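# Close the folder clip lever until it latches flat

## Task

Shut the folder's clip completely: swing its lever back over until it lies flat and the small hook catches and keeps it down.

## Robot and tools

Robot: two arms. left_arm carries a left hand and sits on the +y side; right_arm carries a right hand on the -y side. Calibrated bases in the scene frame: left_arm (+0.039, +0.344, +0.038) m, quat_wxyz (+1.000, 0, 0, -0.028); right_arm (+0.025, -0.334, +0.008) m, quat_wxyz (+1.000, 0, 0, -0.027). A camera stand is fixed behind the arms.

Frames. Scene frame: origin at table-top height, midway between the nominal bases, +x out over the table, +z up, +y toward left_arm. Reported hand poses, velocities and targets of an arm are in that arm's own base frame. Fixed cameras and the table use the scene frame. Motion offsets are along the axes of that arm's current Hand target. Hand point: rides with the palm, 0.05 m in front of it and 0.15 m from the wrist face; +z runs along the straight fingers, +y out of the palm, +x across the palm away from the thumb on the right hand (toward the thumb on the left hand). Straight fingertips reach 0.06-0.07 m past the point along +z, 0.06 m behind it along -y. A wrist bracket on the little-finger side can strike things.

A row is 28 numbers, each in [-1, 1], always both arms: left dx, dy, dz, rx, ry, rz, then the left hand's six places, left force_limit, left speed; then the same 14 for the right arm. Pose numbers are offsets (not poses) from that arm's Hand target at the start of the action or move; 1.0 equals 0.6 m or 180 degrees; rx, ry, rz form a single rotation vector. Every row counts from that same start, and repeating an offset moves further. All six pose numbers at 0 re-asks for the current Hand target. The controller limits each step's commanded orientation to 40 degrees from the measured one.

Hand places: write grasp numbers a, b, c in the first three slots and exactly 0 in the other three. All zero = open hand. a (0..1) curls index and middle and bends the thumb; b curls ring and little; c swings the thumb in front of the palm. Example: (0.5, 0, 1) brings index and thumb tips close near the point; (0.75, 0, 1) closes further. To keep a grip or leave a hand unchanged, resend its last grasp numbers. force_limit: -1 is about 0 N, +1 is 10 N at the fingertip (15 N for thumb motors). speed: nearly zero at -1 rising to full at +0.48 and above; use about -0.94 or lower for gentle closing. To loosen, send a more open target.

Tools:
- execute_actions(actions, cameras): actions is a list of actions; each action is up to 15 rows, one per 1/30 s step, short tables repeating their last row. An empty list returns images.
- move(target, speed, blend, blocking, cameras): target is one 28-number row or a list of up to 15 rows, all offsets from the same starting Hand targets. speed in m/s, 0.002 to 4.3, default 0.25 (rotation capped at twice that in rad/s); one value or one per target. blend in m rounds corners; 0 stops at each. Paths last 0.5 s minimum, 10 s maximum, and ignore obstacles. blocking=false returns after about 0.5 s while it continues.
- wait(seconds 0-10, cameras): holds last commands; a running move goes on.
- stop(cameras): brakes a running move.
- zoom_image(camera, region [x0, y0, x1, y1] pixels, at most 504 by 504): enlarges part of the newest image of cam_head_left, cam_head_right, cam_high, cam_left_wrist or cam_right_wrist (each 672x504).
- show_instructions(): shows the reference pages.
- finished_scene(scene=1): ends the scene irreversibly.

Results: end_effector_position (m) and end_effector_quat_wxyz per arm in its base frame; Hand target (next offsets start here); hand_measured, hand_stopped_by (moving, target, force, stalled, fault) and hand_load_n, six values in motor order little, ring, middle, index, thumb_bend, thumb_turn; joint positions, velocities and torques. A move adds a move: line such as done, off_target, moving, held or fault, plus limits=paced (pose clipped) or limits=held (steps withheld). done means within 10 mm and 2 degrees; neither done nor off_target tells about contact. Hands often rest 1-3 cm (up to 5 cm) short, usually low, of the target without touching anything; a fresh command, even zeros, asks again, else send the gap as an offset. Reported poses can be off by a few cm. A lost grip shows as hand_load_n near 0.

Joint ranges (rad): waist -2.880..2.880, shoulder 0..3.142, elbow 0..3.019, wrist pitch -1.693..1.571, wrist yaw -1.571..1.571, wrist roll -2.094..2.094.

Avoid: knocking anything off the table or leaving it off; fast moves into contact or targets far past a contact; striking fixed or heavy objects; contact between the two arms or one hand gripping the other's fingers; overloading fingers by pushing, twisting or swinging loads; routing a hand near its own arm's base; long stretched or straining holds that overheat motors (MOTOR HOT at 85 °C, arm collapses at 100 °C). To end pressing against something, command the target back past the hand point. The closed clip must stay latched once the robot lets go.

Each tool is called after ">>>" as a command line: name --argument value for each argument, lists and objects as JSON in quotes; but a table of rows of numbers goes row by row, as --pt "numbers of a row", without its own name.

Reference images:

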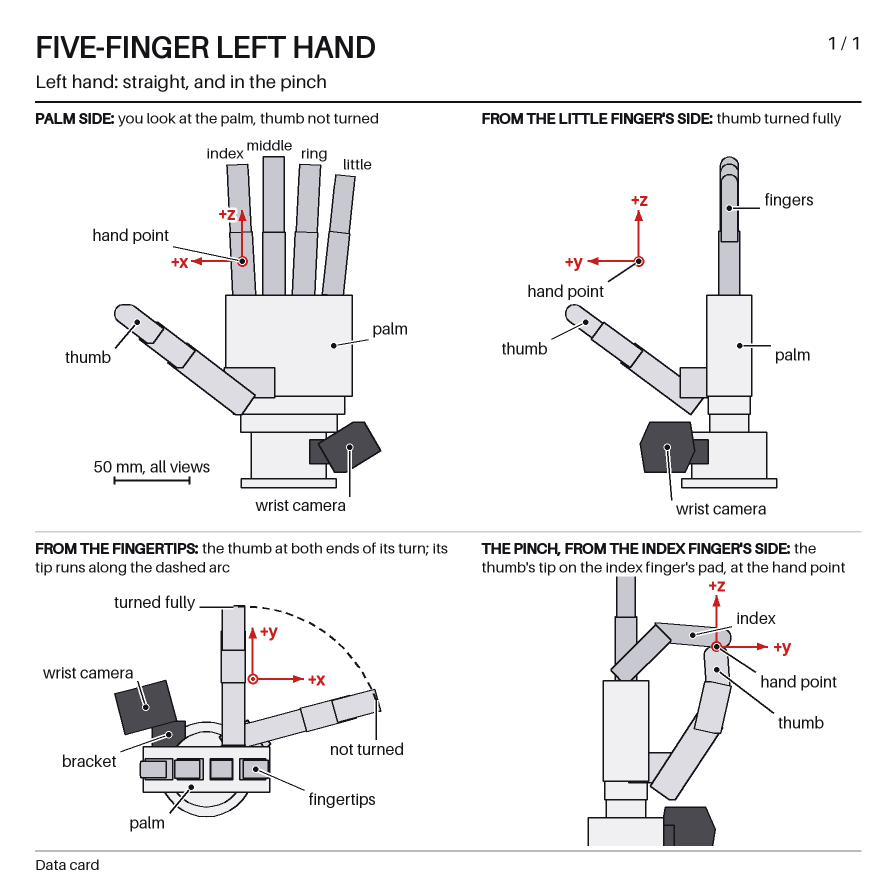

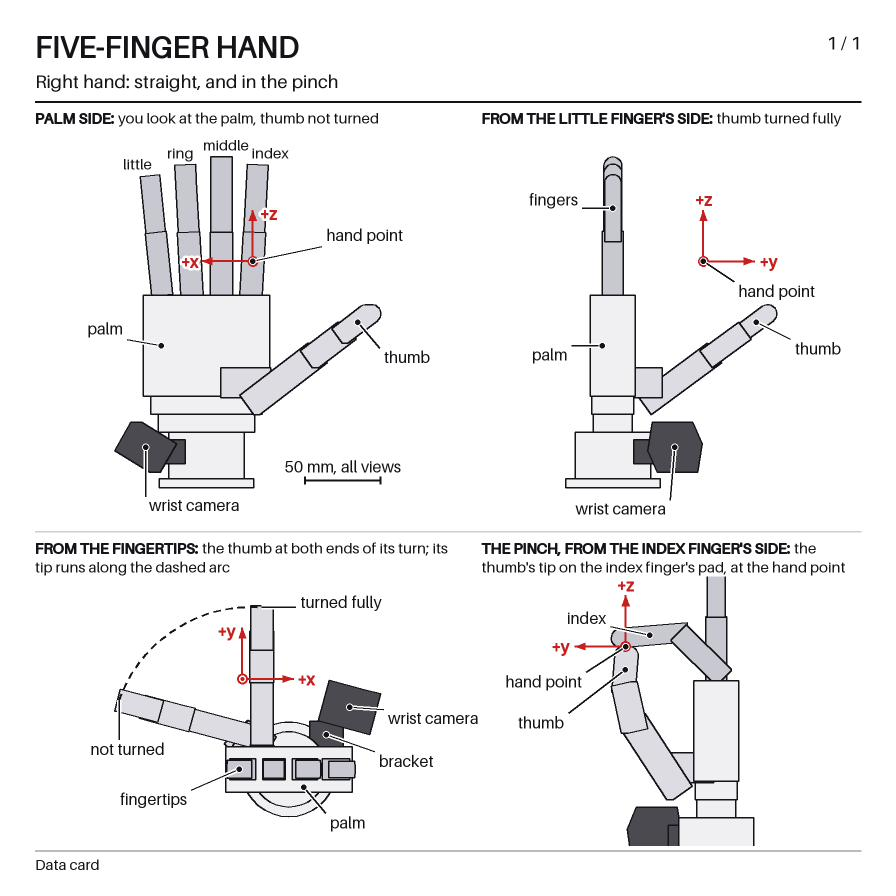

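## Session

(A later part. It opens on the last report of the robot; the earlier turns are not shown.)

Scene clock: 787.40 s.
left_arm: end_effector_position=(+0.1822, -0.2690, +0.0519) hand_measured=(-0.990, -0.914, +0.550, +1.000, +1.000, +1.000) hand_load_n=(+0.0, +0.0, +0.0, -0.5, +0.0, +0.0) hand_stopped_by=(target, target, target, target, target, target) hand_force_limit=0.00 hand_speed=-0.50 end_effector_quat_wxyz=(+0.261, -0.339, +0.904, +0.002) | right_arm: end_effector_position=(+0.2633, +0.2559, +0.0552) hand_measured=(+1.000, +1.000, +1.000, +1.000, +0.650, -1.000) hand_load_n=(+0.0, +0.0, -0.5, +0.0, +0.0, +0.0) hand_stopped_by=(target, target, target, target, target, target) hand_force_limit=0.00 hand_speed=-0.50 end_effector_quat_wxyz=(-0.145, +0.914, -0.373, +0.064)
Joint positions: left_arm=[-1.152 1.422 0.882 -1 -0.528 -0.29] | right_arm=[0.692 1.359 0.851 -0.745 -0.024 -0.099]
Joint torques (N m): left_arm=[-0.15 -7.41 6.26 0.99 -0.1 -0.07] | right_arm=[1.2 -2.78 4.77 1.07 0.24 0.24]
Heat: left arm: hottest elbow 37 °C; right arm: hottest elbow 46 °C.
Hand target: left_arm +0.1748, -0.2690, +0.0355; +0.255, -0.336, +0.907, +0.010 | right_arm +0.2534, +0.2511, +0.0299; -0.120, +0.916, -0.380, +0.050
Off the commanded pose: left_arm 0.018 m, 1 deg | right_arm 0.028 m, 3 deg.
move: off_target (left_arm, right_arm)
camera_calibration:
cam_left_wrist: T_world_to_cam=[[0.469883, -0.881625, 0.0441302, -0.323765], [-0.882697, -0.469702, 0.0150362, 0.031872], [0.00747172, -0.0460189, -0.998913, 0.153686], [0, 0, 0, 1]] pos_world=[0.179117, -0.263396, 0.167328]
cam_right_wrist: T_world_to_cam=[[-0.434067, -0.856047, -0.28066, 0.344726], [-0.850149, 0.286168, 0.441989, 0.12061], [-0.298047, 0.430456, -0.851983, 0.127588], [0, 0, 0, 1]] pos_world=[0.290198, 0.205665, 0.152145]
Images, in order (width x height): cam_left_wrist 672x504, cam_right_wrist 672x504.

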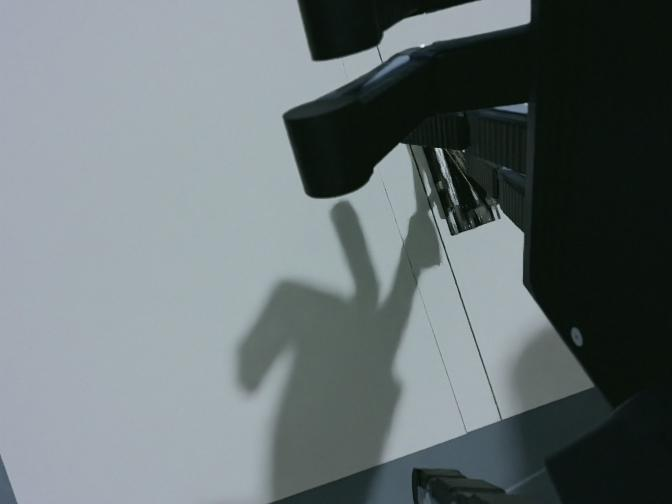

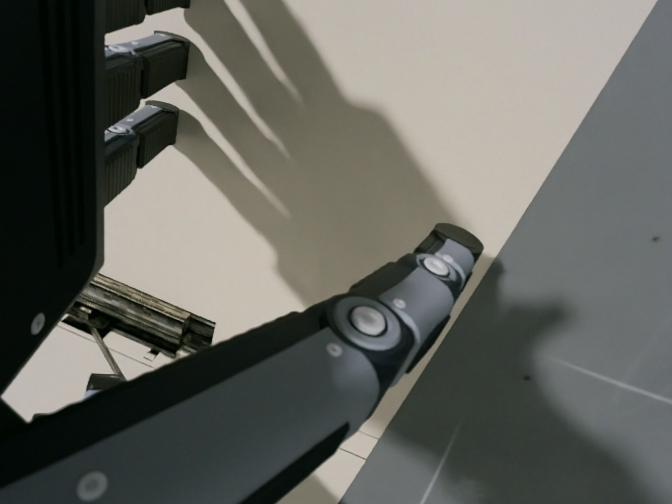

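>>> move --pt "0.0287 0.0033 0.0117 0 0 0 0.1 1 0 0 0 0 0 -0.5 0 0 0 0 0 0 0 0 1 0 0 0 0 -0.5" --pt "0.0535 0.0060 0.0277 0 0 0 0.1 1 0 0 0 0 0 -0.5 0 0 0 0 0 0 0 0 1 0 0 0 0 -0.5" --speed 0.04 --blend 0.005 --cameras '["cam_left_wrist","cam_right_wrist"]'

>>> zoom_image --camera "cam_left_wrist" --region '[400, 120, 520, 260]'

>>> zoom_image --camera "cam_right_wrist" --region '[0, 240, 200, 440]'

Scene clock: 801.50 s.
left_arm: end_effector_position=(+0.1756, -0.2819, +0.0277) hand_measured=(-0.990, -0.914, +0.550, +1.000, +1.000, +1.000) hand_load_n=(+0.0, +0.0, +0.0, +0.0, +0.0, +0.0) hand_stopped_by=(target, target, target, target, target, target) hand_force_limit=0.00 hand_speed=-0.50 end_effector_quat_wxyz=(+0.270, -0.346, +0.899, -0.001) | right_arm: end_effector_position=(+0.2634, +0.2559, +0.0552) hand_measured=(+1.000, +1.000, +1.000, +1.000, +0.650, -1.000) hand_load_n=(+0.0, +0.0, -0.5, +0.0, +0.0, +0.0) hand_stopped_by=(target, target, target, target, target, target) hand_force_limit=0.00 hand_speed=-0.50 end_effector_quat_wxyz=(-0.145, +0.914, -0.373, +0.064)
Joint positions: left_arm=[-1.189 1.487 0.874 -0.947 -0.546 -0.35] | right_arm=[0.692 1.359 0.851 -0.745 -0.024 -0.099]
Joint torques (N m): left_arm=[-1.2 -7.36 5.34 1.14 0.53 -0.07] | right_arm=[1.32 -2.78 4.81 1.1 0.24 0.24]
Heat: left arm: hottest elbow 36 °C; right arm: hottest elbow 44 °C.
Hand target: left_arm +0.1594, -0.2824, +0.0054; +0.255, -0.336, +0.907, +0.010 | right_arm +0.2534, +0.2511, +0.0299; -0.121, +0.916, -0.380, +0.050
Off the commanded pose: left_arm 0.028 m, 3 deg | right_arm 0.028 m, 3 deg.
move: off_target (left_arm, right_arm)
camera_calibration:
cam_left_wrist: T_world_to_cam=[[0.481531, -0.874619, 0.0563052, -0.331471], [-0.875966, -0.482371, -0.00152818, 0.0161271], [0.0284965, -0.0485855, -0.998412, 0.124555], [0, 0, 0, 1]] pos_world=[0.170191, -0.27608, 0.143045]
cam_right_wrist: T_world_to_cam=[[-0.43401, -0.85598, -0.28095, 0.344825], [-0.85025, 0.28608, 0.441851, 0.12065], [-0.297841, 0.430645, -0.851959, 0.127443], [0, 0, 0, 1]] pos_world=[0.290198, 0.205765, 0.152146]
Images, in order (width x height): cam_left_wrist 672x504, cam_right_wrist 672x504.

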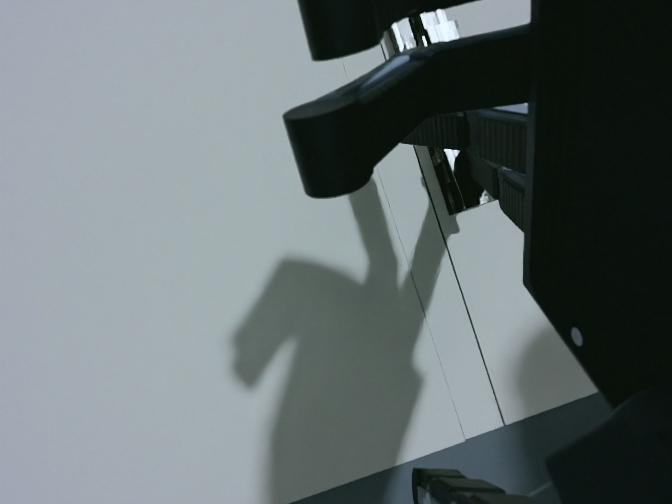

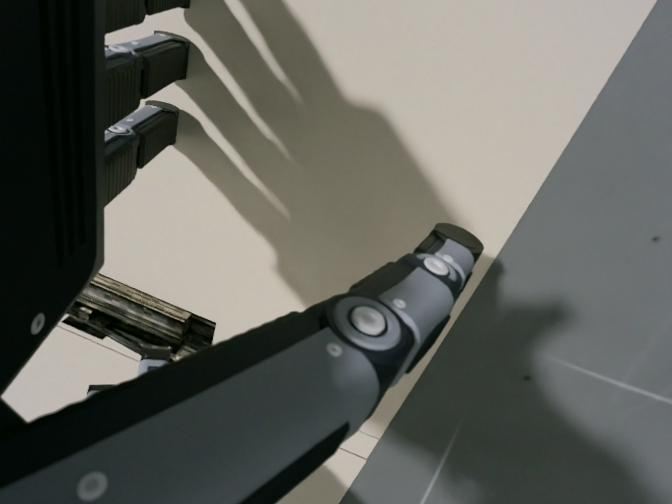

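Scaled by 3.600 from the camera's 672x504 image, which has a finer 960x720 frame.

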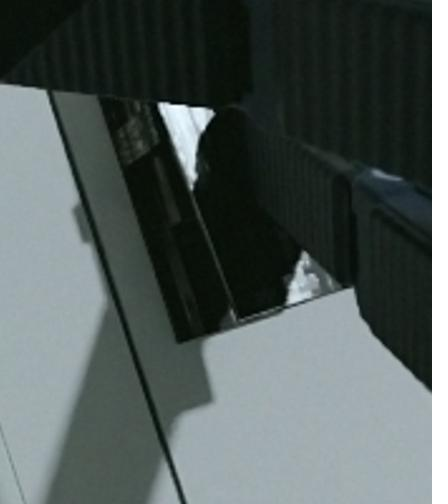

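Scaled by 2.520 from the camera's 672x504 image, which has a finer 960x720 frame.

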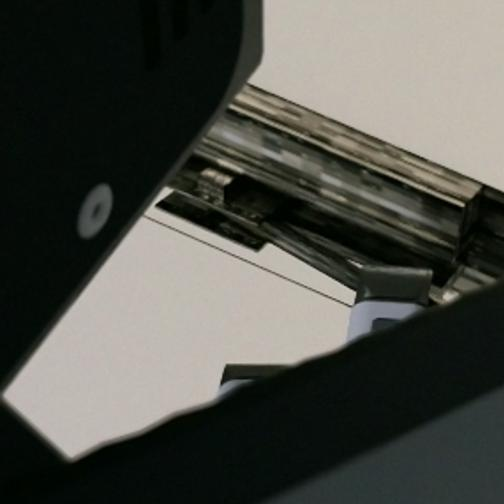

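>>> move --target '[-0.0210,-0.0040,-0.0212,0,0,0,0.1,1,0,0,0,0,0,-0.5,0,0,0,0,0,0,0,0,1,0,0,0,0,-0.5]' --speed 0.04 --cameras '["cam_left_wrist","cam_right_wrist"]'

>>> zoom_image --camera "cam_left_wrist" --region '[400, 120, 520, 260]'

>>> zoom_image --camera "cam_right_wrist" --region '[0, 240, 200, 440]'

Scene clock: 822.07 s.
left_arm: end_effector_position=(+0.1754, -0.2817, +0.0281) hand_measured=(-0.990, -0.914, +0.550, +1.000, +1.000, +1.000) hand_load_n=(+0.0, +0.0, +0.0, +0.0, -0.5, +0.0) hand_stopped_by=(target, target, target, target, target, target) hand_force_limit=0.00 hand_speed=-0.50 end_effector_quat_wxyz=(+0.269, -0.346, +0.899, -0.001) | right_arm: end_effector_position=(+0.2634, +0.2559, +0.0552) hand_measured=(+1.000, +1.000, +1.000, +1.000, +0.650, -1.000) hand_load_n=(+0.0, +0.0, +0.0, +0.0, +0.0, +0.0) hand_stopped_by=(target, target, target, target, target, target) hand_force_limit=0.00 hand_speed=-0.50 end_effector_quat_wxyz=(-0.145, +0.914, -0.373, +0.064)
Joint positions: left_arm=[-1.189 1.486 0.874 -0.949 -0.546 -0.35] | right_arm=[0.692 1.359 0.851 -0.745 -0.024 -0.099]
Joint torques (N m): left_arm=[-0.21 -9.64 6.75 -0.29 0.53 0.07] | right_arm=[1.38 -2.73 4.85 1.07 0.25 0.25]
Heat: left arm: hottest elbow 36 °C; right arm: hottest elbow 43 °C.
Hand target: left_arm +0.1631, -0.2790, +0.0227; +0.255, -0.336, +0.907, +0.010 | right_arm +0.2534, +0.2511, +0.0299; -0.121, +0.916, -0.380, +0.050
Off the commanded pose: left_arm 0.014 m, 3 deg | right_arm 0.028 m, 3 deg.
move: off_target (left_arm, right_arm)
camera_calibration:
cam_left_wrist: T_world_to_cam=[[0.481847, -0.874464, 0.05601, -0.331191], [-0.875818, -0.482642, -0.000760534, 0.0158397], [0.0276978, -0.0486881, -0.99843, 0.125079], [0, 0, 0, 1]] pos_world=[0.169992, -0.27588, 0.143445]
cam_right_wrist: T_world_to_cam=[[-0.43401, -0.85598, -0.28095, 0.344825], [-0.85025, 0.28608, 0.441851, 0.12065], [-0.297841, 0.430645, -0.851959, 0.127443], [0, 0, 0, 1]] pos_world=[0.290198, 0.205765, 0.152146]
Images, in order (width x height): cam_left_wrist 672x504, cam_right_wrist 672x504.

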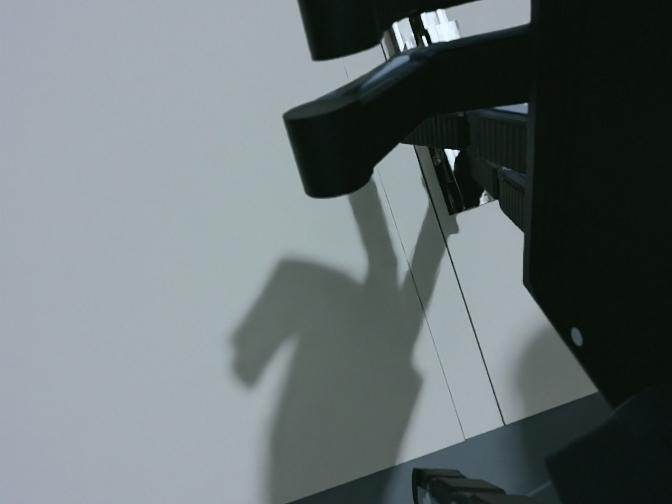

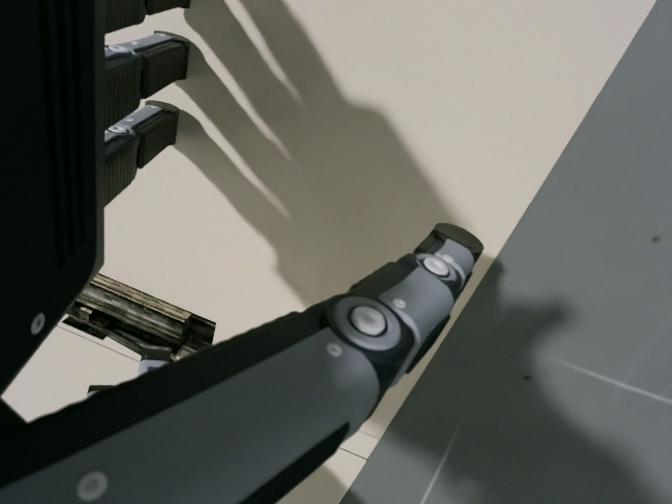

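Scaled by 3.600 from the camera's 672x504 image, which has a finer 960x720 frame.

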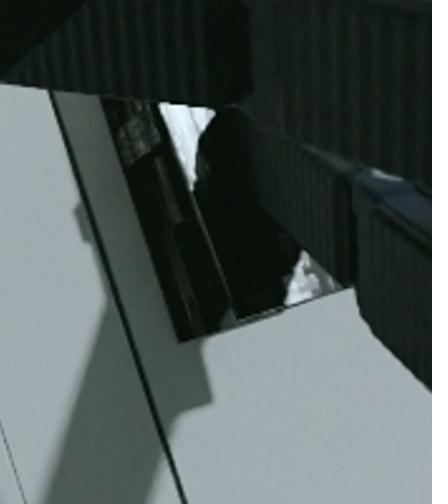

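Scaled by 2.520 from the camera's 672x504 image, which has a finer 960x720 frame.

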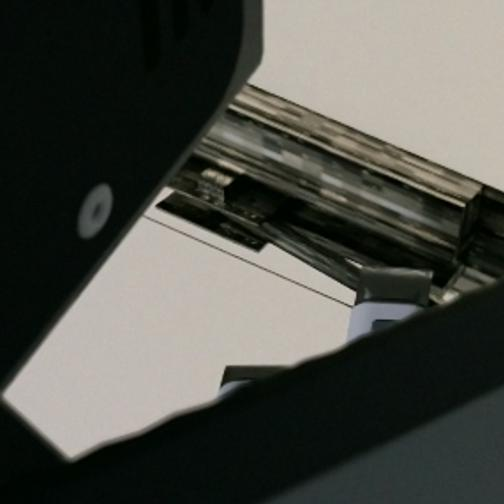

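>>> zoom_image --camera "cam_left_wrist" --region '[420, 140, 510, 220]'

>>> zoom_image --camera "cam_right_wrist" --region '[70, 280, 190, 400]'

Scaled by 5.600 from the camera's 672x504 image, which has a finer 960x720 frame.

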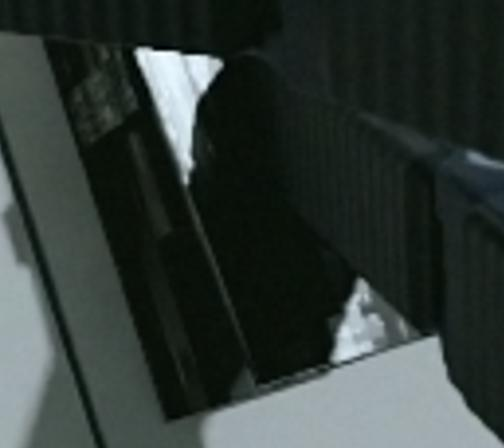

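Scaled by 4.200 from the camera's 672x504 image, which has a finer 960x720 frame.

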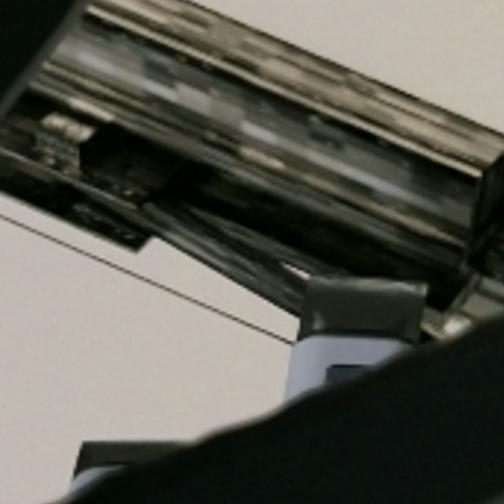

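>>> move --target '[-0.0274,-0.0089,-0.0507,0,0,0,0.1,1,0,0,0,0,0,-0.5,0,0,0,0,0,0,0,0,1,0,0,0,0,-0.5]' --speed 0.05 --cameras '["cam_left_wrist","cam_right_wrist"]'

>>> zoom_image --camera "cam_left_wrist" --region '[400, 120, 520, 260]'

>>> zoom_image --camera "cam_right_wrist" --region '[0, 240, 200, 440]'

Scene clock: 840.63 s.
left_arm: end_effector_position=(+0.1606, -0.2653, +0.0471) hand_measured=(-0.990, -0.914, +0.550, +1.000, +1.000, +1.000) hand_load_n=(+0.0, +0.0, +0.0, +0.0, +0.0, +0.0) hand_stopped_by=(target, target, target, target, target, target) hand_force_limit=0.00 hand_speed=-0.50 end_effector_quat_wxyz=(+0.256, -0.338, +0.906, +0.022) | right_arm: end_effector_position=(+0.2631, +0.2574, +0.0551) hand_measured=(+1.000, +1.000, +1.000, +1.000, +0.650, -1.000) hand_load_n=(+0.0, +0.0, +0.0, +0.0, +0.0, +0.0) hand_stopped_by=(target, target, target, target, target, target) hand_force_limit=0.00 hand_speed=-0.50 end_effector_quat_wxyz=(-0.147, +0.914, -0.372, +0.063)
Joint positions: left_arm=[-1.197 1.436 0.877 -1.05 -0.518 -0.35] | right_arm=[0.694 1.36 0.851 -0.742 -0.027 -0.099]
Joint torques (N m): left_arm=[0.26 -9.7 10.89 -0.51 -0.4 0.07] | right_arm=[1.2 -2.78 4.81 0.98 0.39 0.24]
Heat: left arm: hottest elbow 37 °C; right arm: hottest elbow 42 °C.
Hand target: left_arm +0.1632, -0.2791, +0.0578; +0.255, -0.336, +0.907, +0.010 | right_arm +0.2534, +0.2511, +0.0299; -0.121, +0.916, -0.380, +0.050
Off the commanded pose: left_arm 0.017 m, 1 deg | right_arm 0.028 m, 3 deg.
move: off_target (left_arm, right_arm)
camera_calibration:
cam_left_wrist: T_world_to_cam=[[0.477152, -0.878811, 0.00417041, -0.308683], [-0.878668, -0.476974, 0.0209398, 0.0118339], [-0.016413, -0.0136559, -0.999772, 0.161612], [0, 0, 0, 1]] pos_world=[0.160339, -0.263422, 0.162615]
cam_right_wrist: T_world_to_cam=[[-0.431556, -0.856135, -0.28424, 0.345458], [-0.850953, 0.281779, 0.443261, 0.12126], [-0.299398, 0.433166, -0.850134, 0.126338], [0, 0, 0, 1]] pos_world=[0.290097, 0.206864, 0.151847]
Images, in order (width x height): cam_left_wrist 672x504, cam_right_wrist 672x504.

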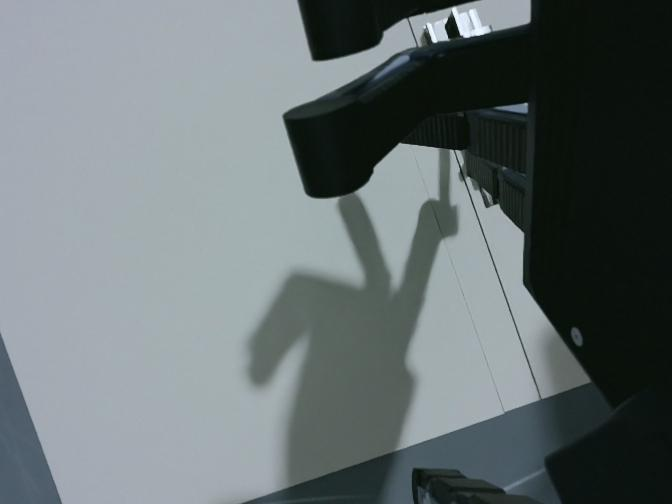

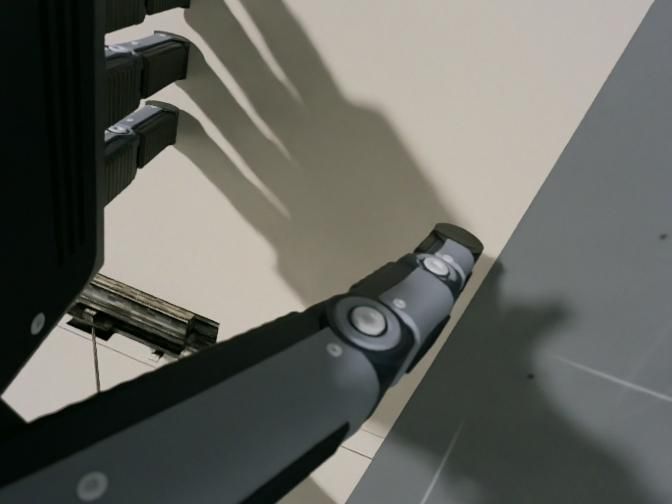

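Scaled by 3.600 from the camera's 672x504 image, which has a finer 960x720 frame.

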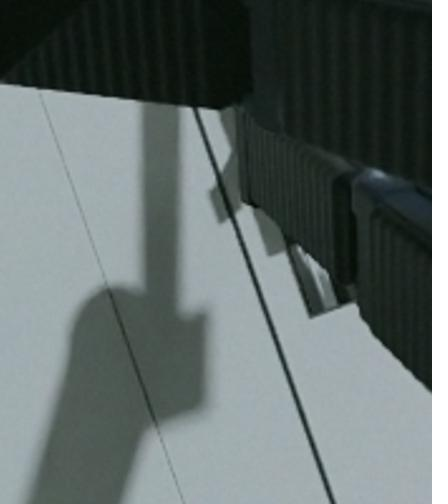

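Scaled by 2.520 from the camera's 672x504 image, which has a finer 960x720 frame.

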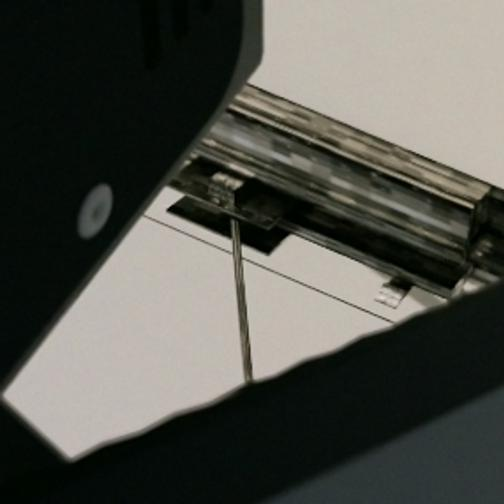

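>>> move --pt "-0.0542 -0.0143 -0.0778 0 0 0 0.1 1 0 0 0 0 0 -0.5 0 0.0043 0.0161 0 0 0 0 0 1 0 0 0 0 -0.5" --pt "-0.0563 -0.0113 -0.0265 0 0 0 0.1 1 0 0 0 0 0 -0.5 0 0.0043 0.0161 0 0 0 0 0 1 0 0 0 0 -0.5" --speed 0.1 --cameras '["cam_left_wrist","cam_right_wrist"]'

>>> zoom_image --camera "cam_left_wrist" --region '[400, 120, 520, 260]'

>>> zoom_image --camera "cam_right_wrist" --region '[0, 240, 200, 440]'

Scene clock: 864.03 s.
left_arm: end_effector_position=(+0.1797, -0.2671, +0.0945) hand_measured=(-0.990, -0.914, +0.550, +1.000, +1.000, +1.000) hand_load_n=(+0.0, +0.0, +0.0, +0.0, +0.0, +0.0) hand_stopped_by=(target, target, target, target, target, target) hand_force_limit=0.00 hand_speed=-0.50 end_effector_quat_wxyz=(+0.256, -0.338, +0.906, +0.006) | right_arm: end_effector_position=(+0.2654, +0.2593, +0.0529) hand_measured=(+1.000, +1.000, +1.000, +1.000, +0.650, -1.000) hand_load_n=(+0.0, +0.0, -0.5, +0.0, +0.0, +0.0) hand_stopped_by=(target, target, target, target, target, target) hand_force_limit=0.00 hand_speed=-0.50 end_effector_quat_wxyz=(-0.154, +0.913, -0.372, +0.066)
Joint positions: left_arm=[-1.151 1.364 0.95 -1.134 -0.518 -0.288] | right_arm=[0.694 1.36 0.843 -0.718 -0.027 -0.099]
Joint torques (N m): left_arm=[1.2 -8.18 8.08 0.62 -0.41 0.1] | right_arm=[1.2 -2.02 4.34 1.2 0.4 0.23]
Heat: left arm: hottest elbow 37 °C; right arm: hottest elbow 41 °C.
Hand target: left_arm +0.1819, -0.2668, +0.0885; +0.255, -0.336, +0.907, +0.010 | right_arm +0.2535, +0.2512, +0.0200; -0.121, +0.916, -0.380, +0.051
Off the commanded pose: left_arm 0.006 m, 1 deg | right_arm 0.036 m, 4 deg.
move: off_target (right_arm)
camera_calibration:
cam_left_wrist: T_world_to_cam=[[0.470027, -0.881988, 0.0342298, -0.321993], [-0.882636, -0.469431, 0.0242603, 0.0291396], [-0.00532881, -0.0416155, -0.999119, 0.199778], [0, 0, 0, 1]] pos_world=[0.17813, -0.262001, 0.209917]
cam_right_wrist: T_world_to_cam=[[-0.427899, -0.853061, -0.298647, 0.346467], [-0.856494, 0.277187, 0.435414, 0.12674], [-0.288653, 0.442103, -0.849249, 0.119127], [0, 0, 0, 1]] pos_world=[0.291191, 0.20776, 0.149456]
Images, in order (width x height): cam_left_wrist 672x504, cam_right_wrist 672x504.

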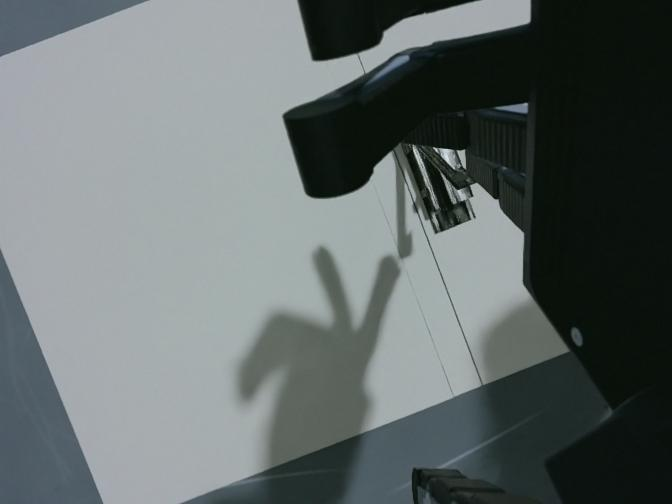

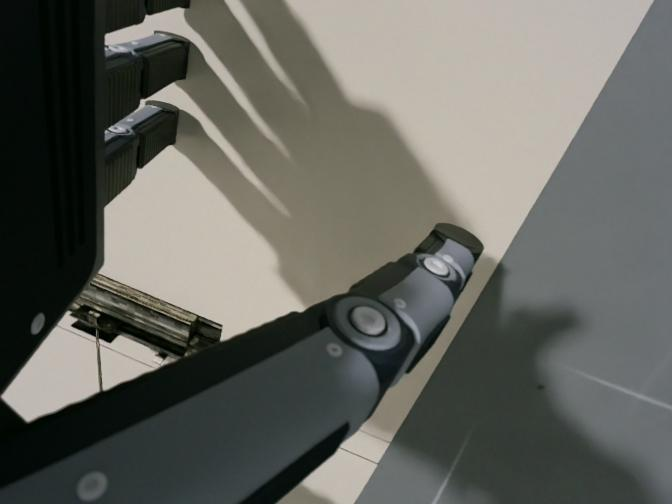

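Scaled by 3.600 from the camera's 672x504 image, which has a finer 960x720 frame.

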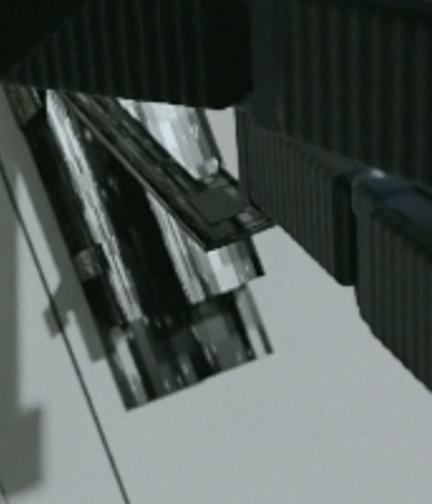

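Scaled by 2.520 from the camera's 672x504 image, which has a finer 960x720 frame.

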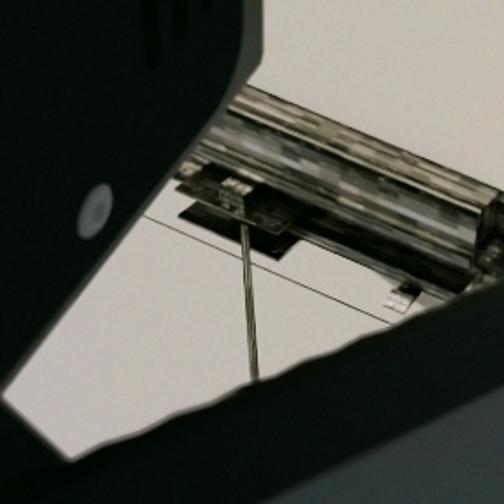

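>>> move --pt "0.0183 0.0112 0.0408 0 0 0 0.1 1 0 0 0 0 0 -0.5 0 0 0 0 0 0 0 0 1 0 0 0 0 -0.5" --pt "0.0508 0.0245 0.0680 0 0 0 0.1 1 0 0 0 0 0 -0.5 0 0 0 0 0 0 0 0 1 0 0 0 0 -0.5" --speed 0.05 --blend 0.005 --cameras '["cam_left_wrist","cam_right_wrist"]'

>>> zoom_image --camera "cam_left_wrist" --region '[400, 120, 520, 260]'

>>> zoom_image --camera "cam_right_wrist" --region '[0, 240, 200, 440]'

Scene clock: 914.67 s.
left_arm: end_effector_position=(+0.1813, -0.2679, +0.0532) hand_measured=(-0.990, -0.914, +0.550, +1.000, +1.000, +1.000) hand_load_n=(+0.0, +0.0, +0.0, +0.0, +0.0, +0.0) hand_stopped_by=(target, target, target, target, target, target) hand_force_limit=0.00 hand_speed=-0.50 end_effector_quat_wxyz=(+0.263, -0.342, +0.902, -0.001) | right_arm: end_effector_position=(+0.2654, +0.2593, +0.0529) hand_measured=(+1.000, +1.000, +1.000, +1.000, +0.650, -1.000) hand_load_n=(+0.5, +0.0, -0.5, +0.0, +0.0, +0.0) hand_stopped_by=(target, target, target, target, target, target) hand_force_limit=0.00 hand_speed=-0.50 end_effector_quat_wxyz=(-0.154, +0.913, -0.372, +0.066)
Joint positions: left_arm=[-1.154 1.412 0.876 -0.999 -0.53 -0.297] | right_arm=[0.694 1.36 0.843 -0.718 -0.027 -0.099]
Joint torques (N m): left_arm=[-0.26 -7.3 6.06 0.8 -0.01 -0.06] | right_arm=[1.26 -1.67 4.27 1.16 0.38 0.23]
Heat: left arm: hottest elbow 37 °C; right arm: hottest elbow 39 °C.
Hand target: left_arm +0.1719, -0.2660, +0.0363; +0.255, -0.336, +0.907, +0.010 | right_arm +0.2535, +0.2512, +0.0200; -0.121, +0.916, -0.380, +0.051
Off the commanded pose: left_arm 0.019 m, 2 deg | right_arm 0.036 m, 4 deg.
move: off_target (left_arm, right_arm)
camera_calibration:
cam_left_wrist: T_world_to_cam=[[0.473535, -0.879211, 0.0524671, -0.322941], [-0.880675, -0.473539, 0.013156, 0.0303267], [0.0132783, -0.0524363, -0.998536, 0.152309], [0, 0, 0, 1]] pos_world=[0.17761, -0.261586, 0.168631]
cam_right_wrist: T_world_to_cam=[[-0.427899, -0.853061, -0.298647, 0.346467], [-0.856494, 0.277187, 0.435414, 0.12674], [-0.288653, 0.442103, -0.849249, 0.119127], [0, 0, 0, 1]] pos_world=[0.291191, 0.20776, 0.149456]
Images, in order (width x height): cam_left_wrist 672x504, cam_right_wrist 672x504.

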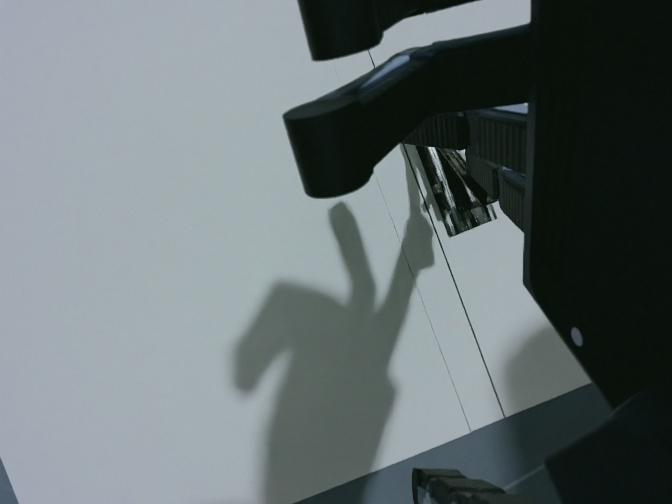

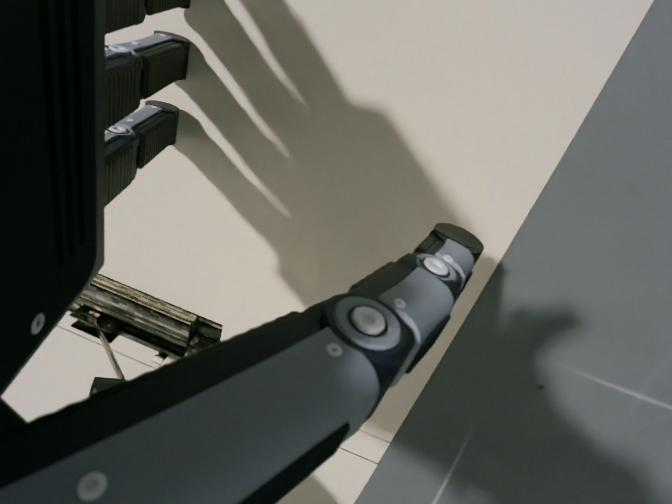

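Scaled by 3.600 from the camera's 672x504 image, which has a finer 960x720 frame.

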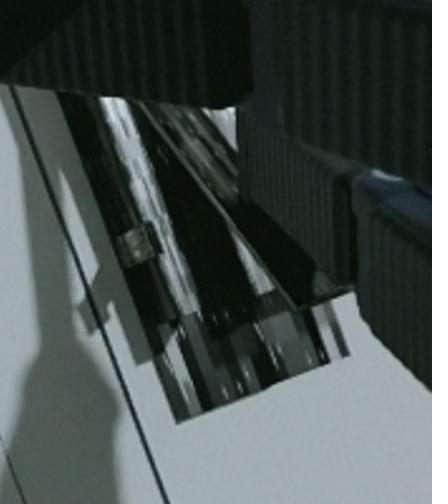

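Scaled by 2.520 from the camera's 672x504 image, which has a finer 960x720 frame.

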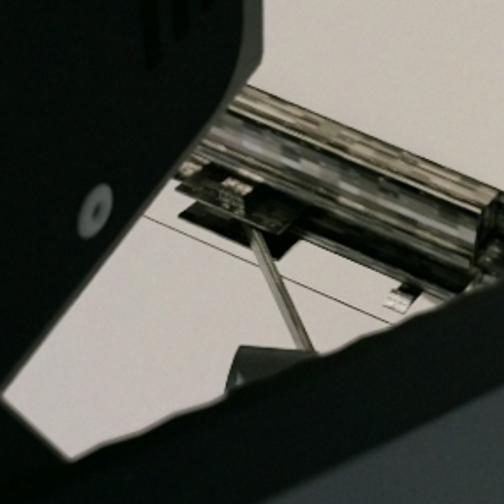

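>>> move --pt "0.0263 0.0143 0.0108 0 0 0 0.1 1 0 0 0 0 0 -0.5 0 0 0 0 0 0 0 0 1 0 0 0 0 -0.5" --pt "0.0530 0.0230 0.0225 0 0 0 0.1 1 0 0 0 0 0 -0.5 0 0 0 0 0 0 0 0 1 0 0 0 0 -0.5" --speed 0.05 --blend 0.005 --cameras '["cam_left_wrist","cam_right_wrist"]'

>>> zoom_image --camera "cam_left_wrist" --region '[420, 120, 520, 230]'

>>> zoom_image --camera "cam_right_wrist" --region '[60, 270, 200, 400]'

Scene clock: 927.60 s.
left_arm: end_effector_position=(+0.1681, -0.2766, +0.0304) hand_measured=(-0.990, -0.914, +0.550, +1.000, +1.000, +1.000) hand_load_n=(+0.0, +0.0, +0.0, +0.0, +0.0, +0.5) hand_stopped_by=(target, target, target, target, target, target) hand_force_limit=0.00 hand_speed=-0.50 end_effector_quat_wxyz=(+0.272, -0.351, +0.896, -0.010) | right_arm: end_effector_position=(+0.2654, +0.2593, +0.0529) hand_measured=(+1.000, +1.000, +1.000, +1.000, +0.650, -1.000) hand_load_n=(+0.0, +0.0, -0.5, +0.0, +0.0, +0.0) hand_stopped_by=(target, target, target, target, target, target) hand_force_limit=0.00 hand_speed=-0.50 end_effector_quat_wxyz=(-0.154, +0.913, -0.372, +0.066)
Joint positions: left_arm=[-1.205 1.451 0.846 -0.947 -0.552 -0.376] | right_arm=[0.694 1.36 0.843 -0.718 -0.027 -0.099]
Joint torques (N m): left_arm=[-1.26 -6.71 5.16 0.64 0.73 -0.01] | right_arm=[1.2 -1.79 4.36 1.21 0.39 0.23]
Heat: left arm: hottest elbow 37 °C; right arm: hottest elbow 39 °C.
Hand target: left_arm +0.1490, -0.2720, +0.0076; +0.255, -0.336, +0.907, +0.010 | right_arm +0.2535, +0.2512, +0.0200; -0.121, +0.916, -0.380, +0.051
Off the commanded pose: left_arm 0.030 m, 4 deg | right_arm 0.036 m, 4 deg.
move: off_target (left_arm, right_arm)
camera_calibration:
cam_left_wrist: T_world_to_cam=[[0.486388, -0.870226, 0.0783127, -0.323583], [-0.872766, -0.488126, -0.00354698, 0.0100472], [0.0413131, -0.0666234, -0.996923, 0.120545], [0, 0, 0, 1]] pos_world=[0.161176, -0.268655, 0.14555]
cam_right_wrist: T_world_to_cam=[[-0.427899, -0.853061, -0.298647, 0.346467], [-0.856494, 0.277187, 0.435414, 0.12674], [-0.288653, 0.442103, -0.849249, 0.119127], [0, 0, 0, 1]] pos_world=[0.291191, 0.20776, 0.149456]
Images, in order (width x height): cam_left_wrist 672x504, cam_right_wrist 672x504.

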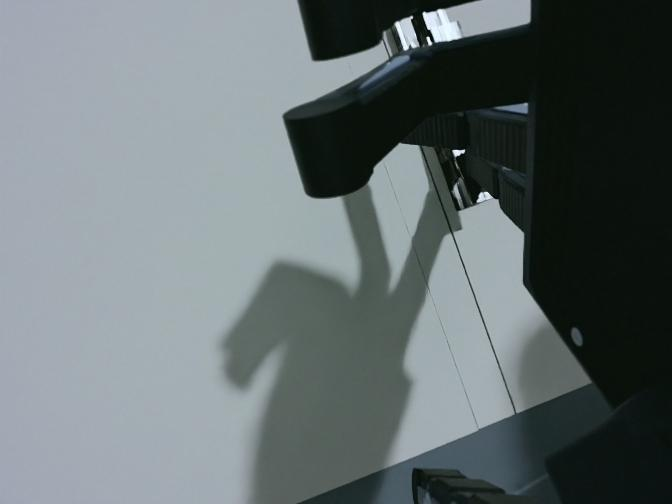

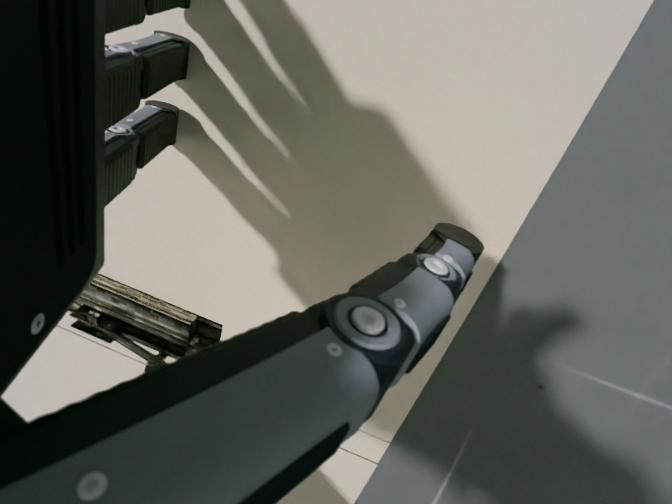

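Scaled by 4.582 from the camera's 672x504 image, which has a finer 960x720 frame.

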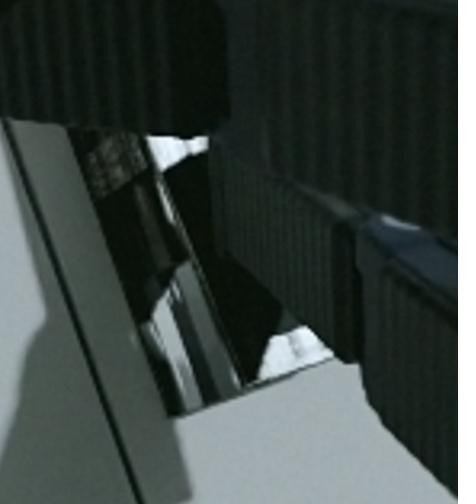

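Scaled by 3.600 from the camera's 672x504 image, which has a finer 960x720 frame.

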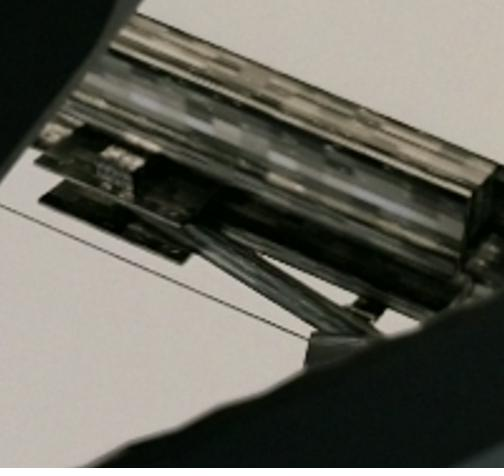

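>>> move --pt "0.0290 0.0120 0.0227 0 0 0 0.1 1 0 0 0 0 0 -0.5 0 0 0 0 0 0 0 0 1 0 0 0 0 -0.5" --pt "0.0375 0.0185 0.0340 0 0 0 0.1 1 0 0 0 0 0 -0.5 0 0 0 0 0 0 0 0 1 0 0 0 0 -0.5" --speed 0.05 --blend 0.005 --cameras '["cam_left_wrist","cam_right_wrist"]'

>>> zoom_image --camera "cam_left_wrist" --region '[420, 120, 520, 230]'

>>> zoom_image --camera "cam_right_wrist" --region '[60, 270, 200, 400]'

Scene clock: 948.07 s.
left_arm: end_effector_position=(+0.1662, -0.2788, +0.0183) hand_measured=(-0.990, -0.914, +0.550, +1.000, +1.000, +1.000) hand_load_n=(+0.0, +0.0, +0.0, +0.5, +0.0, +0.0) hand_stopped_by=(target, target, target, target, target, target) hand_force_limit=0.00 hand_speed=-0.50 end_effector_quat_wxyz=(+0.285, -0.357, +0.889, -0.021) | right_arm: end_effector_position=(+0.2655, +0.2595, +0.0529) hand_measured=(+1.000, +1.000, +1.000, +1.000, +0.650, -1.000) hand_load_n=(+0.0, +0.0, +0.0, +0.0, +0.0, +0.0) hand_stopped_by=(target, target, target, target, target, target) hand_force_limit=0.00 hand_speed=-0.50 end_effector_quat_wxyz=(-0.154, +0.913, -0.371, +0.067)
Joint positions: left_arm=[-1.226 1.467 0.821 -0.902 -0.58 -0.411] | right_arm=[0.694 1.36 0.843 -0.717 -0.027 -0.099]
Joint torques (N m): left_arm=[-1.79 -4.37 3.73 1.43 1.68 -0.01] | right_arm=[1.38 -1.96 4.4 1.14 0.41 0.26]
Heat: left arm: hottest elbow 36 °C; right arm: hottest elbow 39 °C.
Hand target: left_arm +0.1371, -0.2733, -0.0223; +0.255, -0.336, +0.907, +0.010 | right_arm +0.2535, +0.2512, +0.0200; -0.121, +0.916, -0.380, +0.051
Off the commanded pose: left_arm 0.050 m, 6 deg | right_arm 0.036 m, 4 deg.
move: off_target (left_arm, right_arm); blend cut to 0.0047 m at target 1
camera_calibration:
cam_left_wrist: T_world_to_cam=[[0.491552, -0.864399, 0.105787, -0.323359], [-0.867531, -0.496646, -0.0270663, 0.00440834], [0.0759348, -0.0784691, -0.99402, 0.099242], [0, 0, 0, 1]] pos_world=[0.155236, -0.269534, 0.132975]
cam_right_wrist: T_world_to_cam=[[-0.42771, -0.852918, -0.299325, 0.346611], [-0.856749, 0.276949, 0.435063, 0.126974], [-0.288175, 0.442527, -0.849191, 0.118876], [0, 0, 0, 1]] pos_world=[0.291291, 0.20786, 0.149456]
Images, in order (width x height): cam_left_wrist 672x504, cam_right_wrist 672x504.

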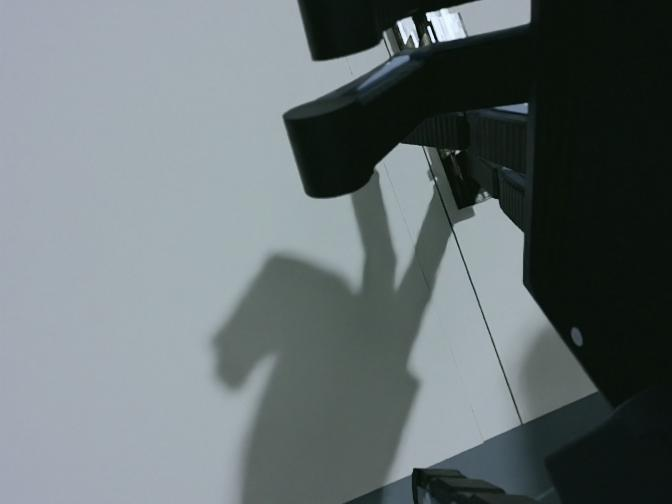

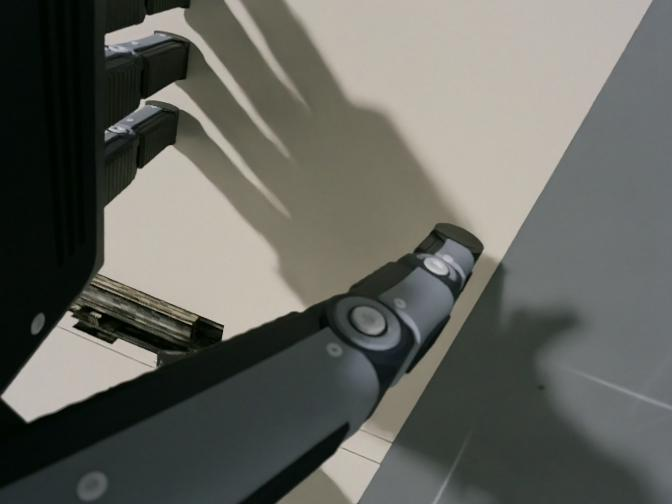

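Scaled by 4.582 from the camera's 672x504 image, which has a finer 960x720 frame.

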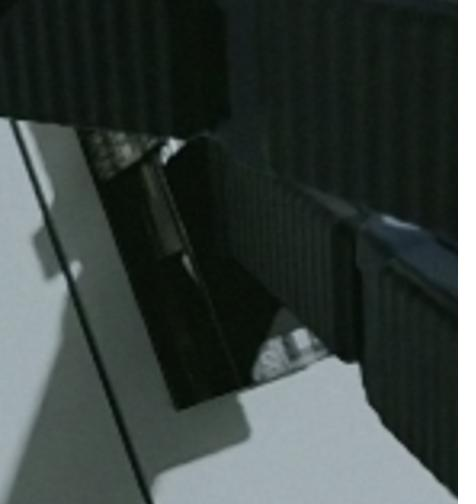

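Scaled by 3.600 from the camera's 672x504 image, which has a finer 960x720 frame.

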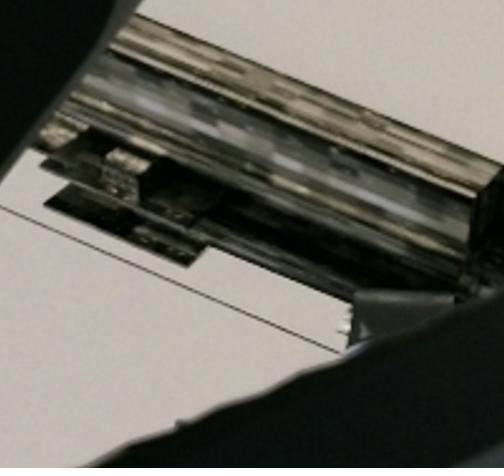

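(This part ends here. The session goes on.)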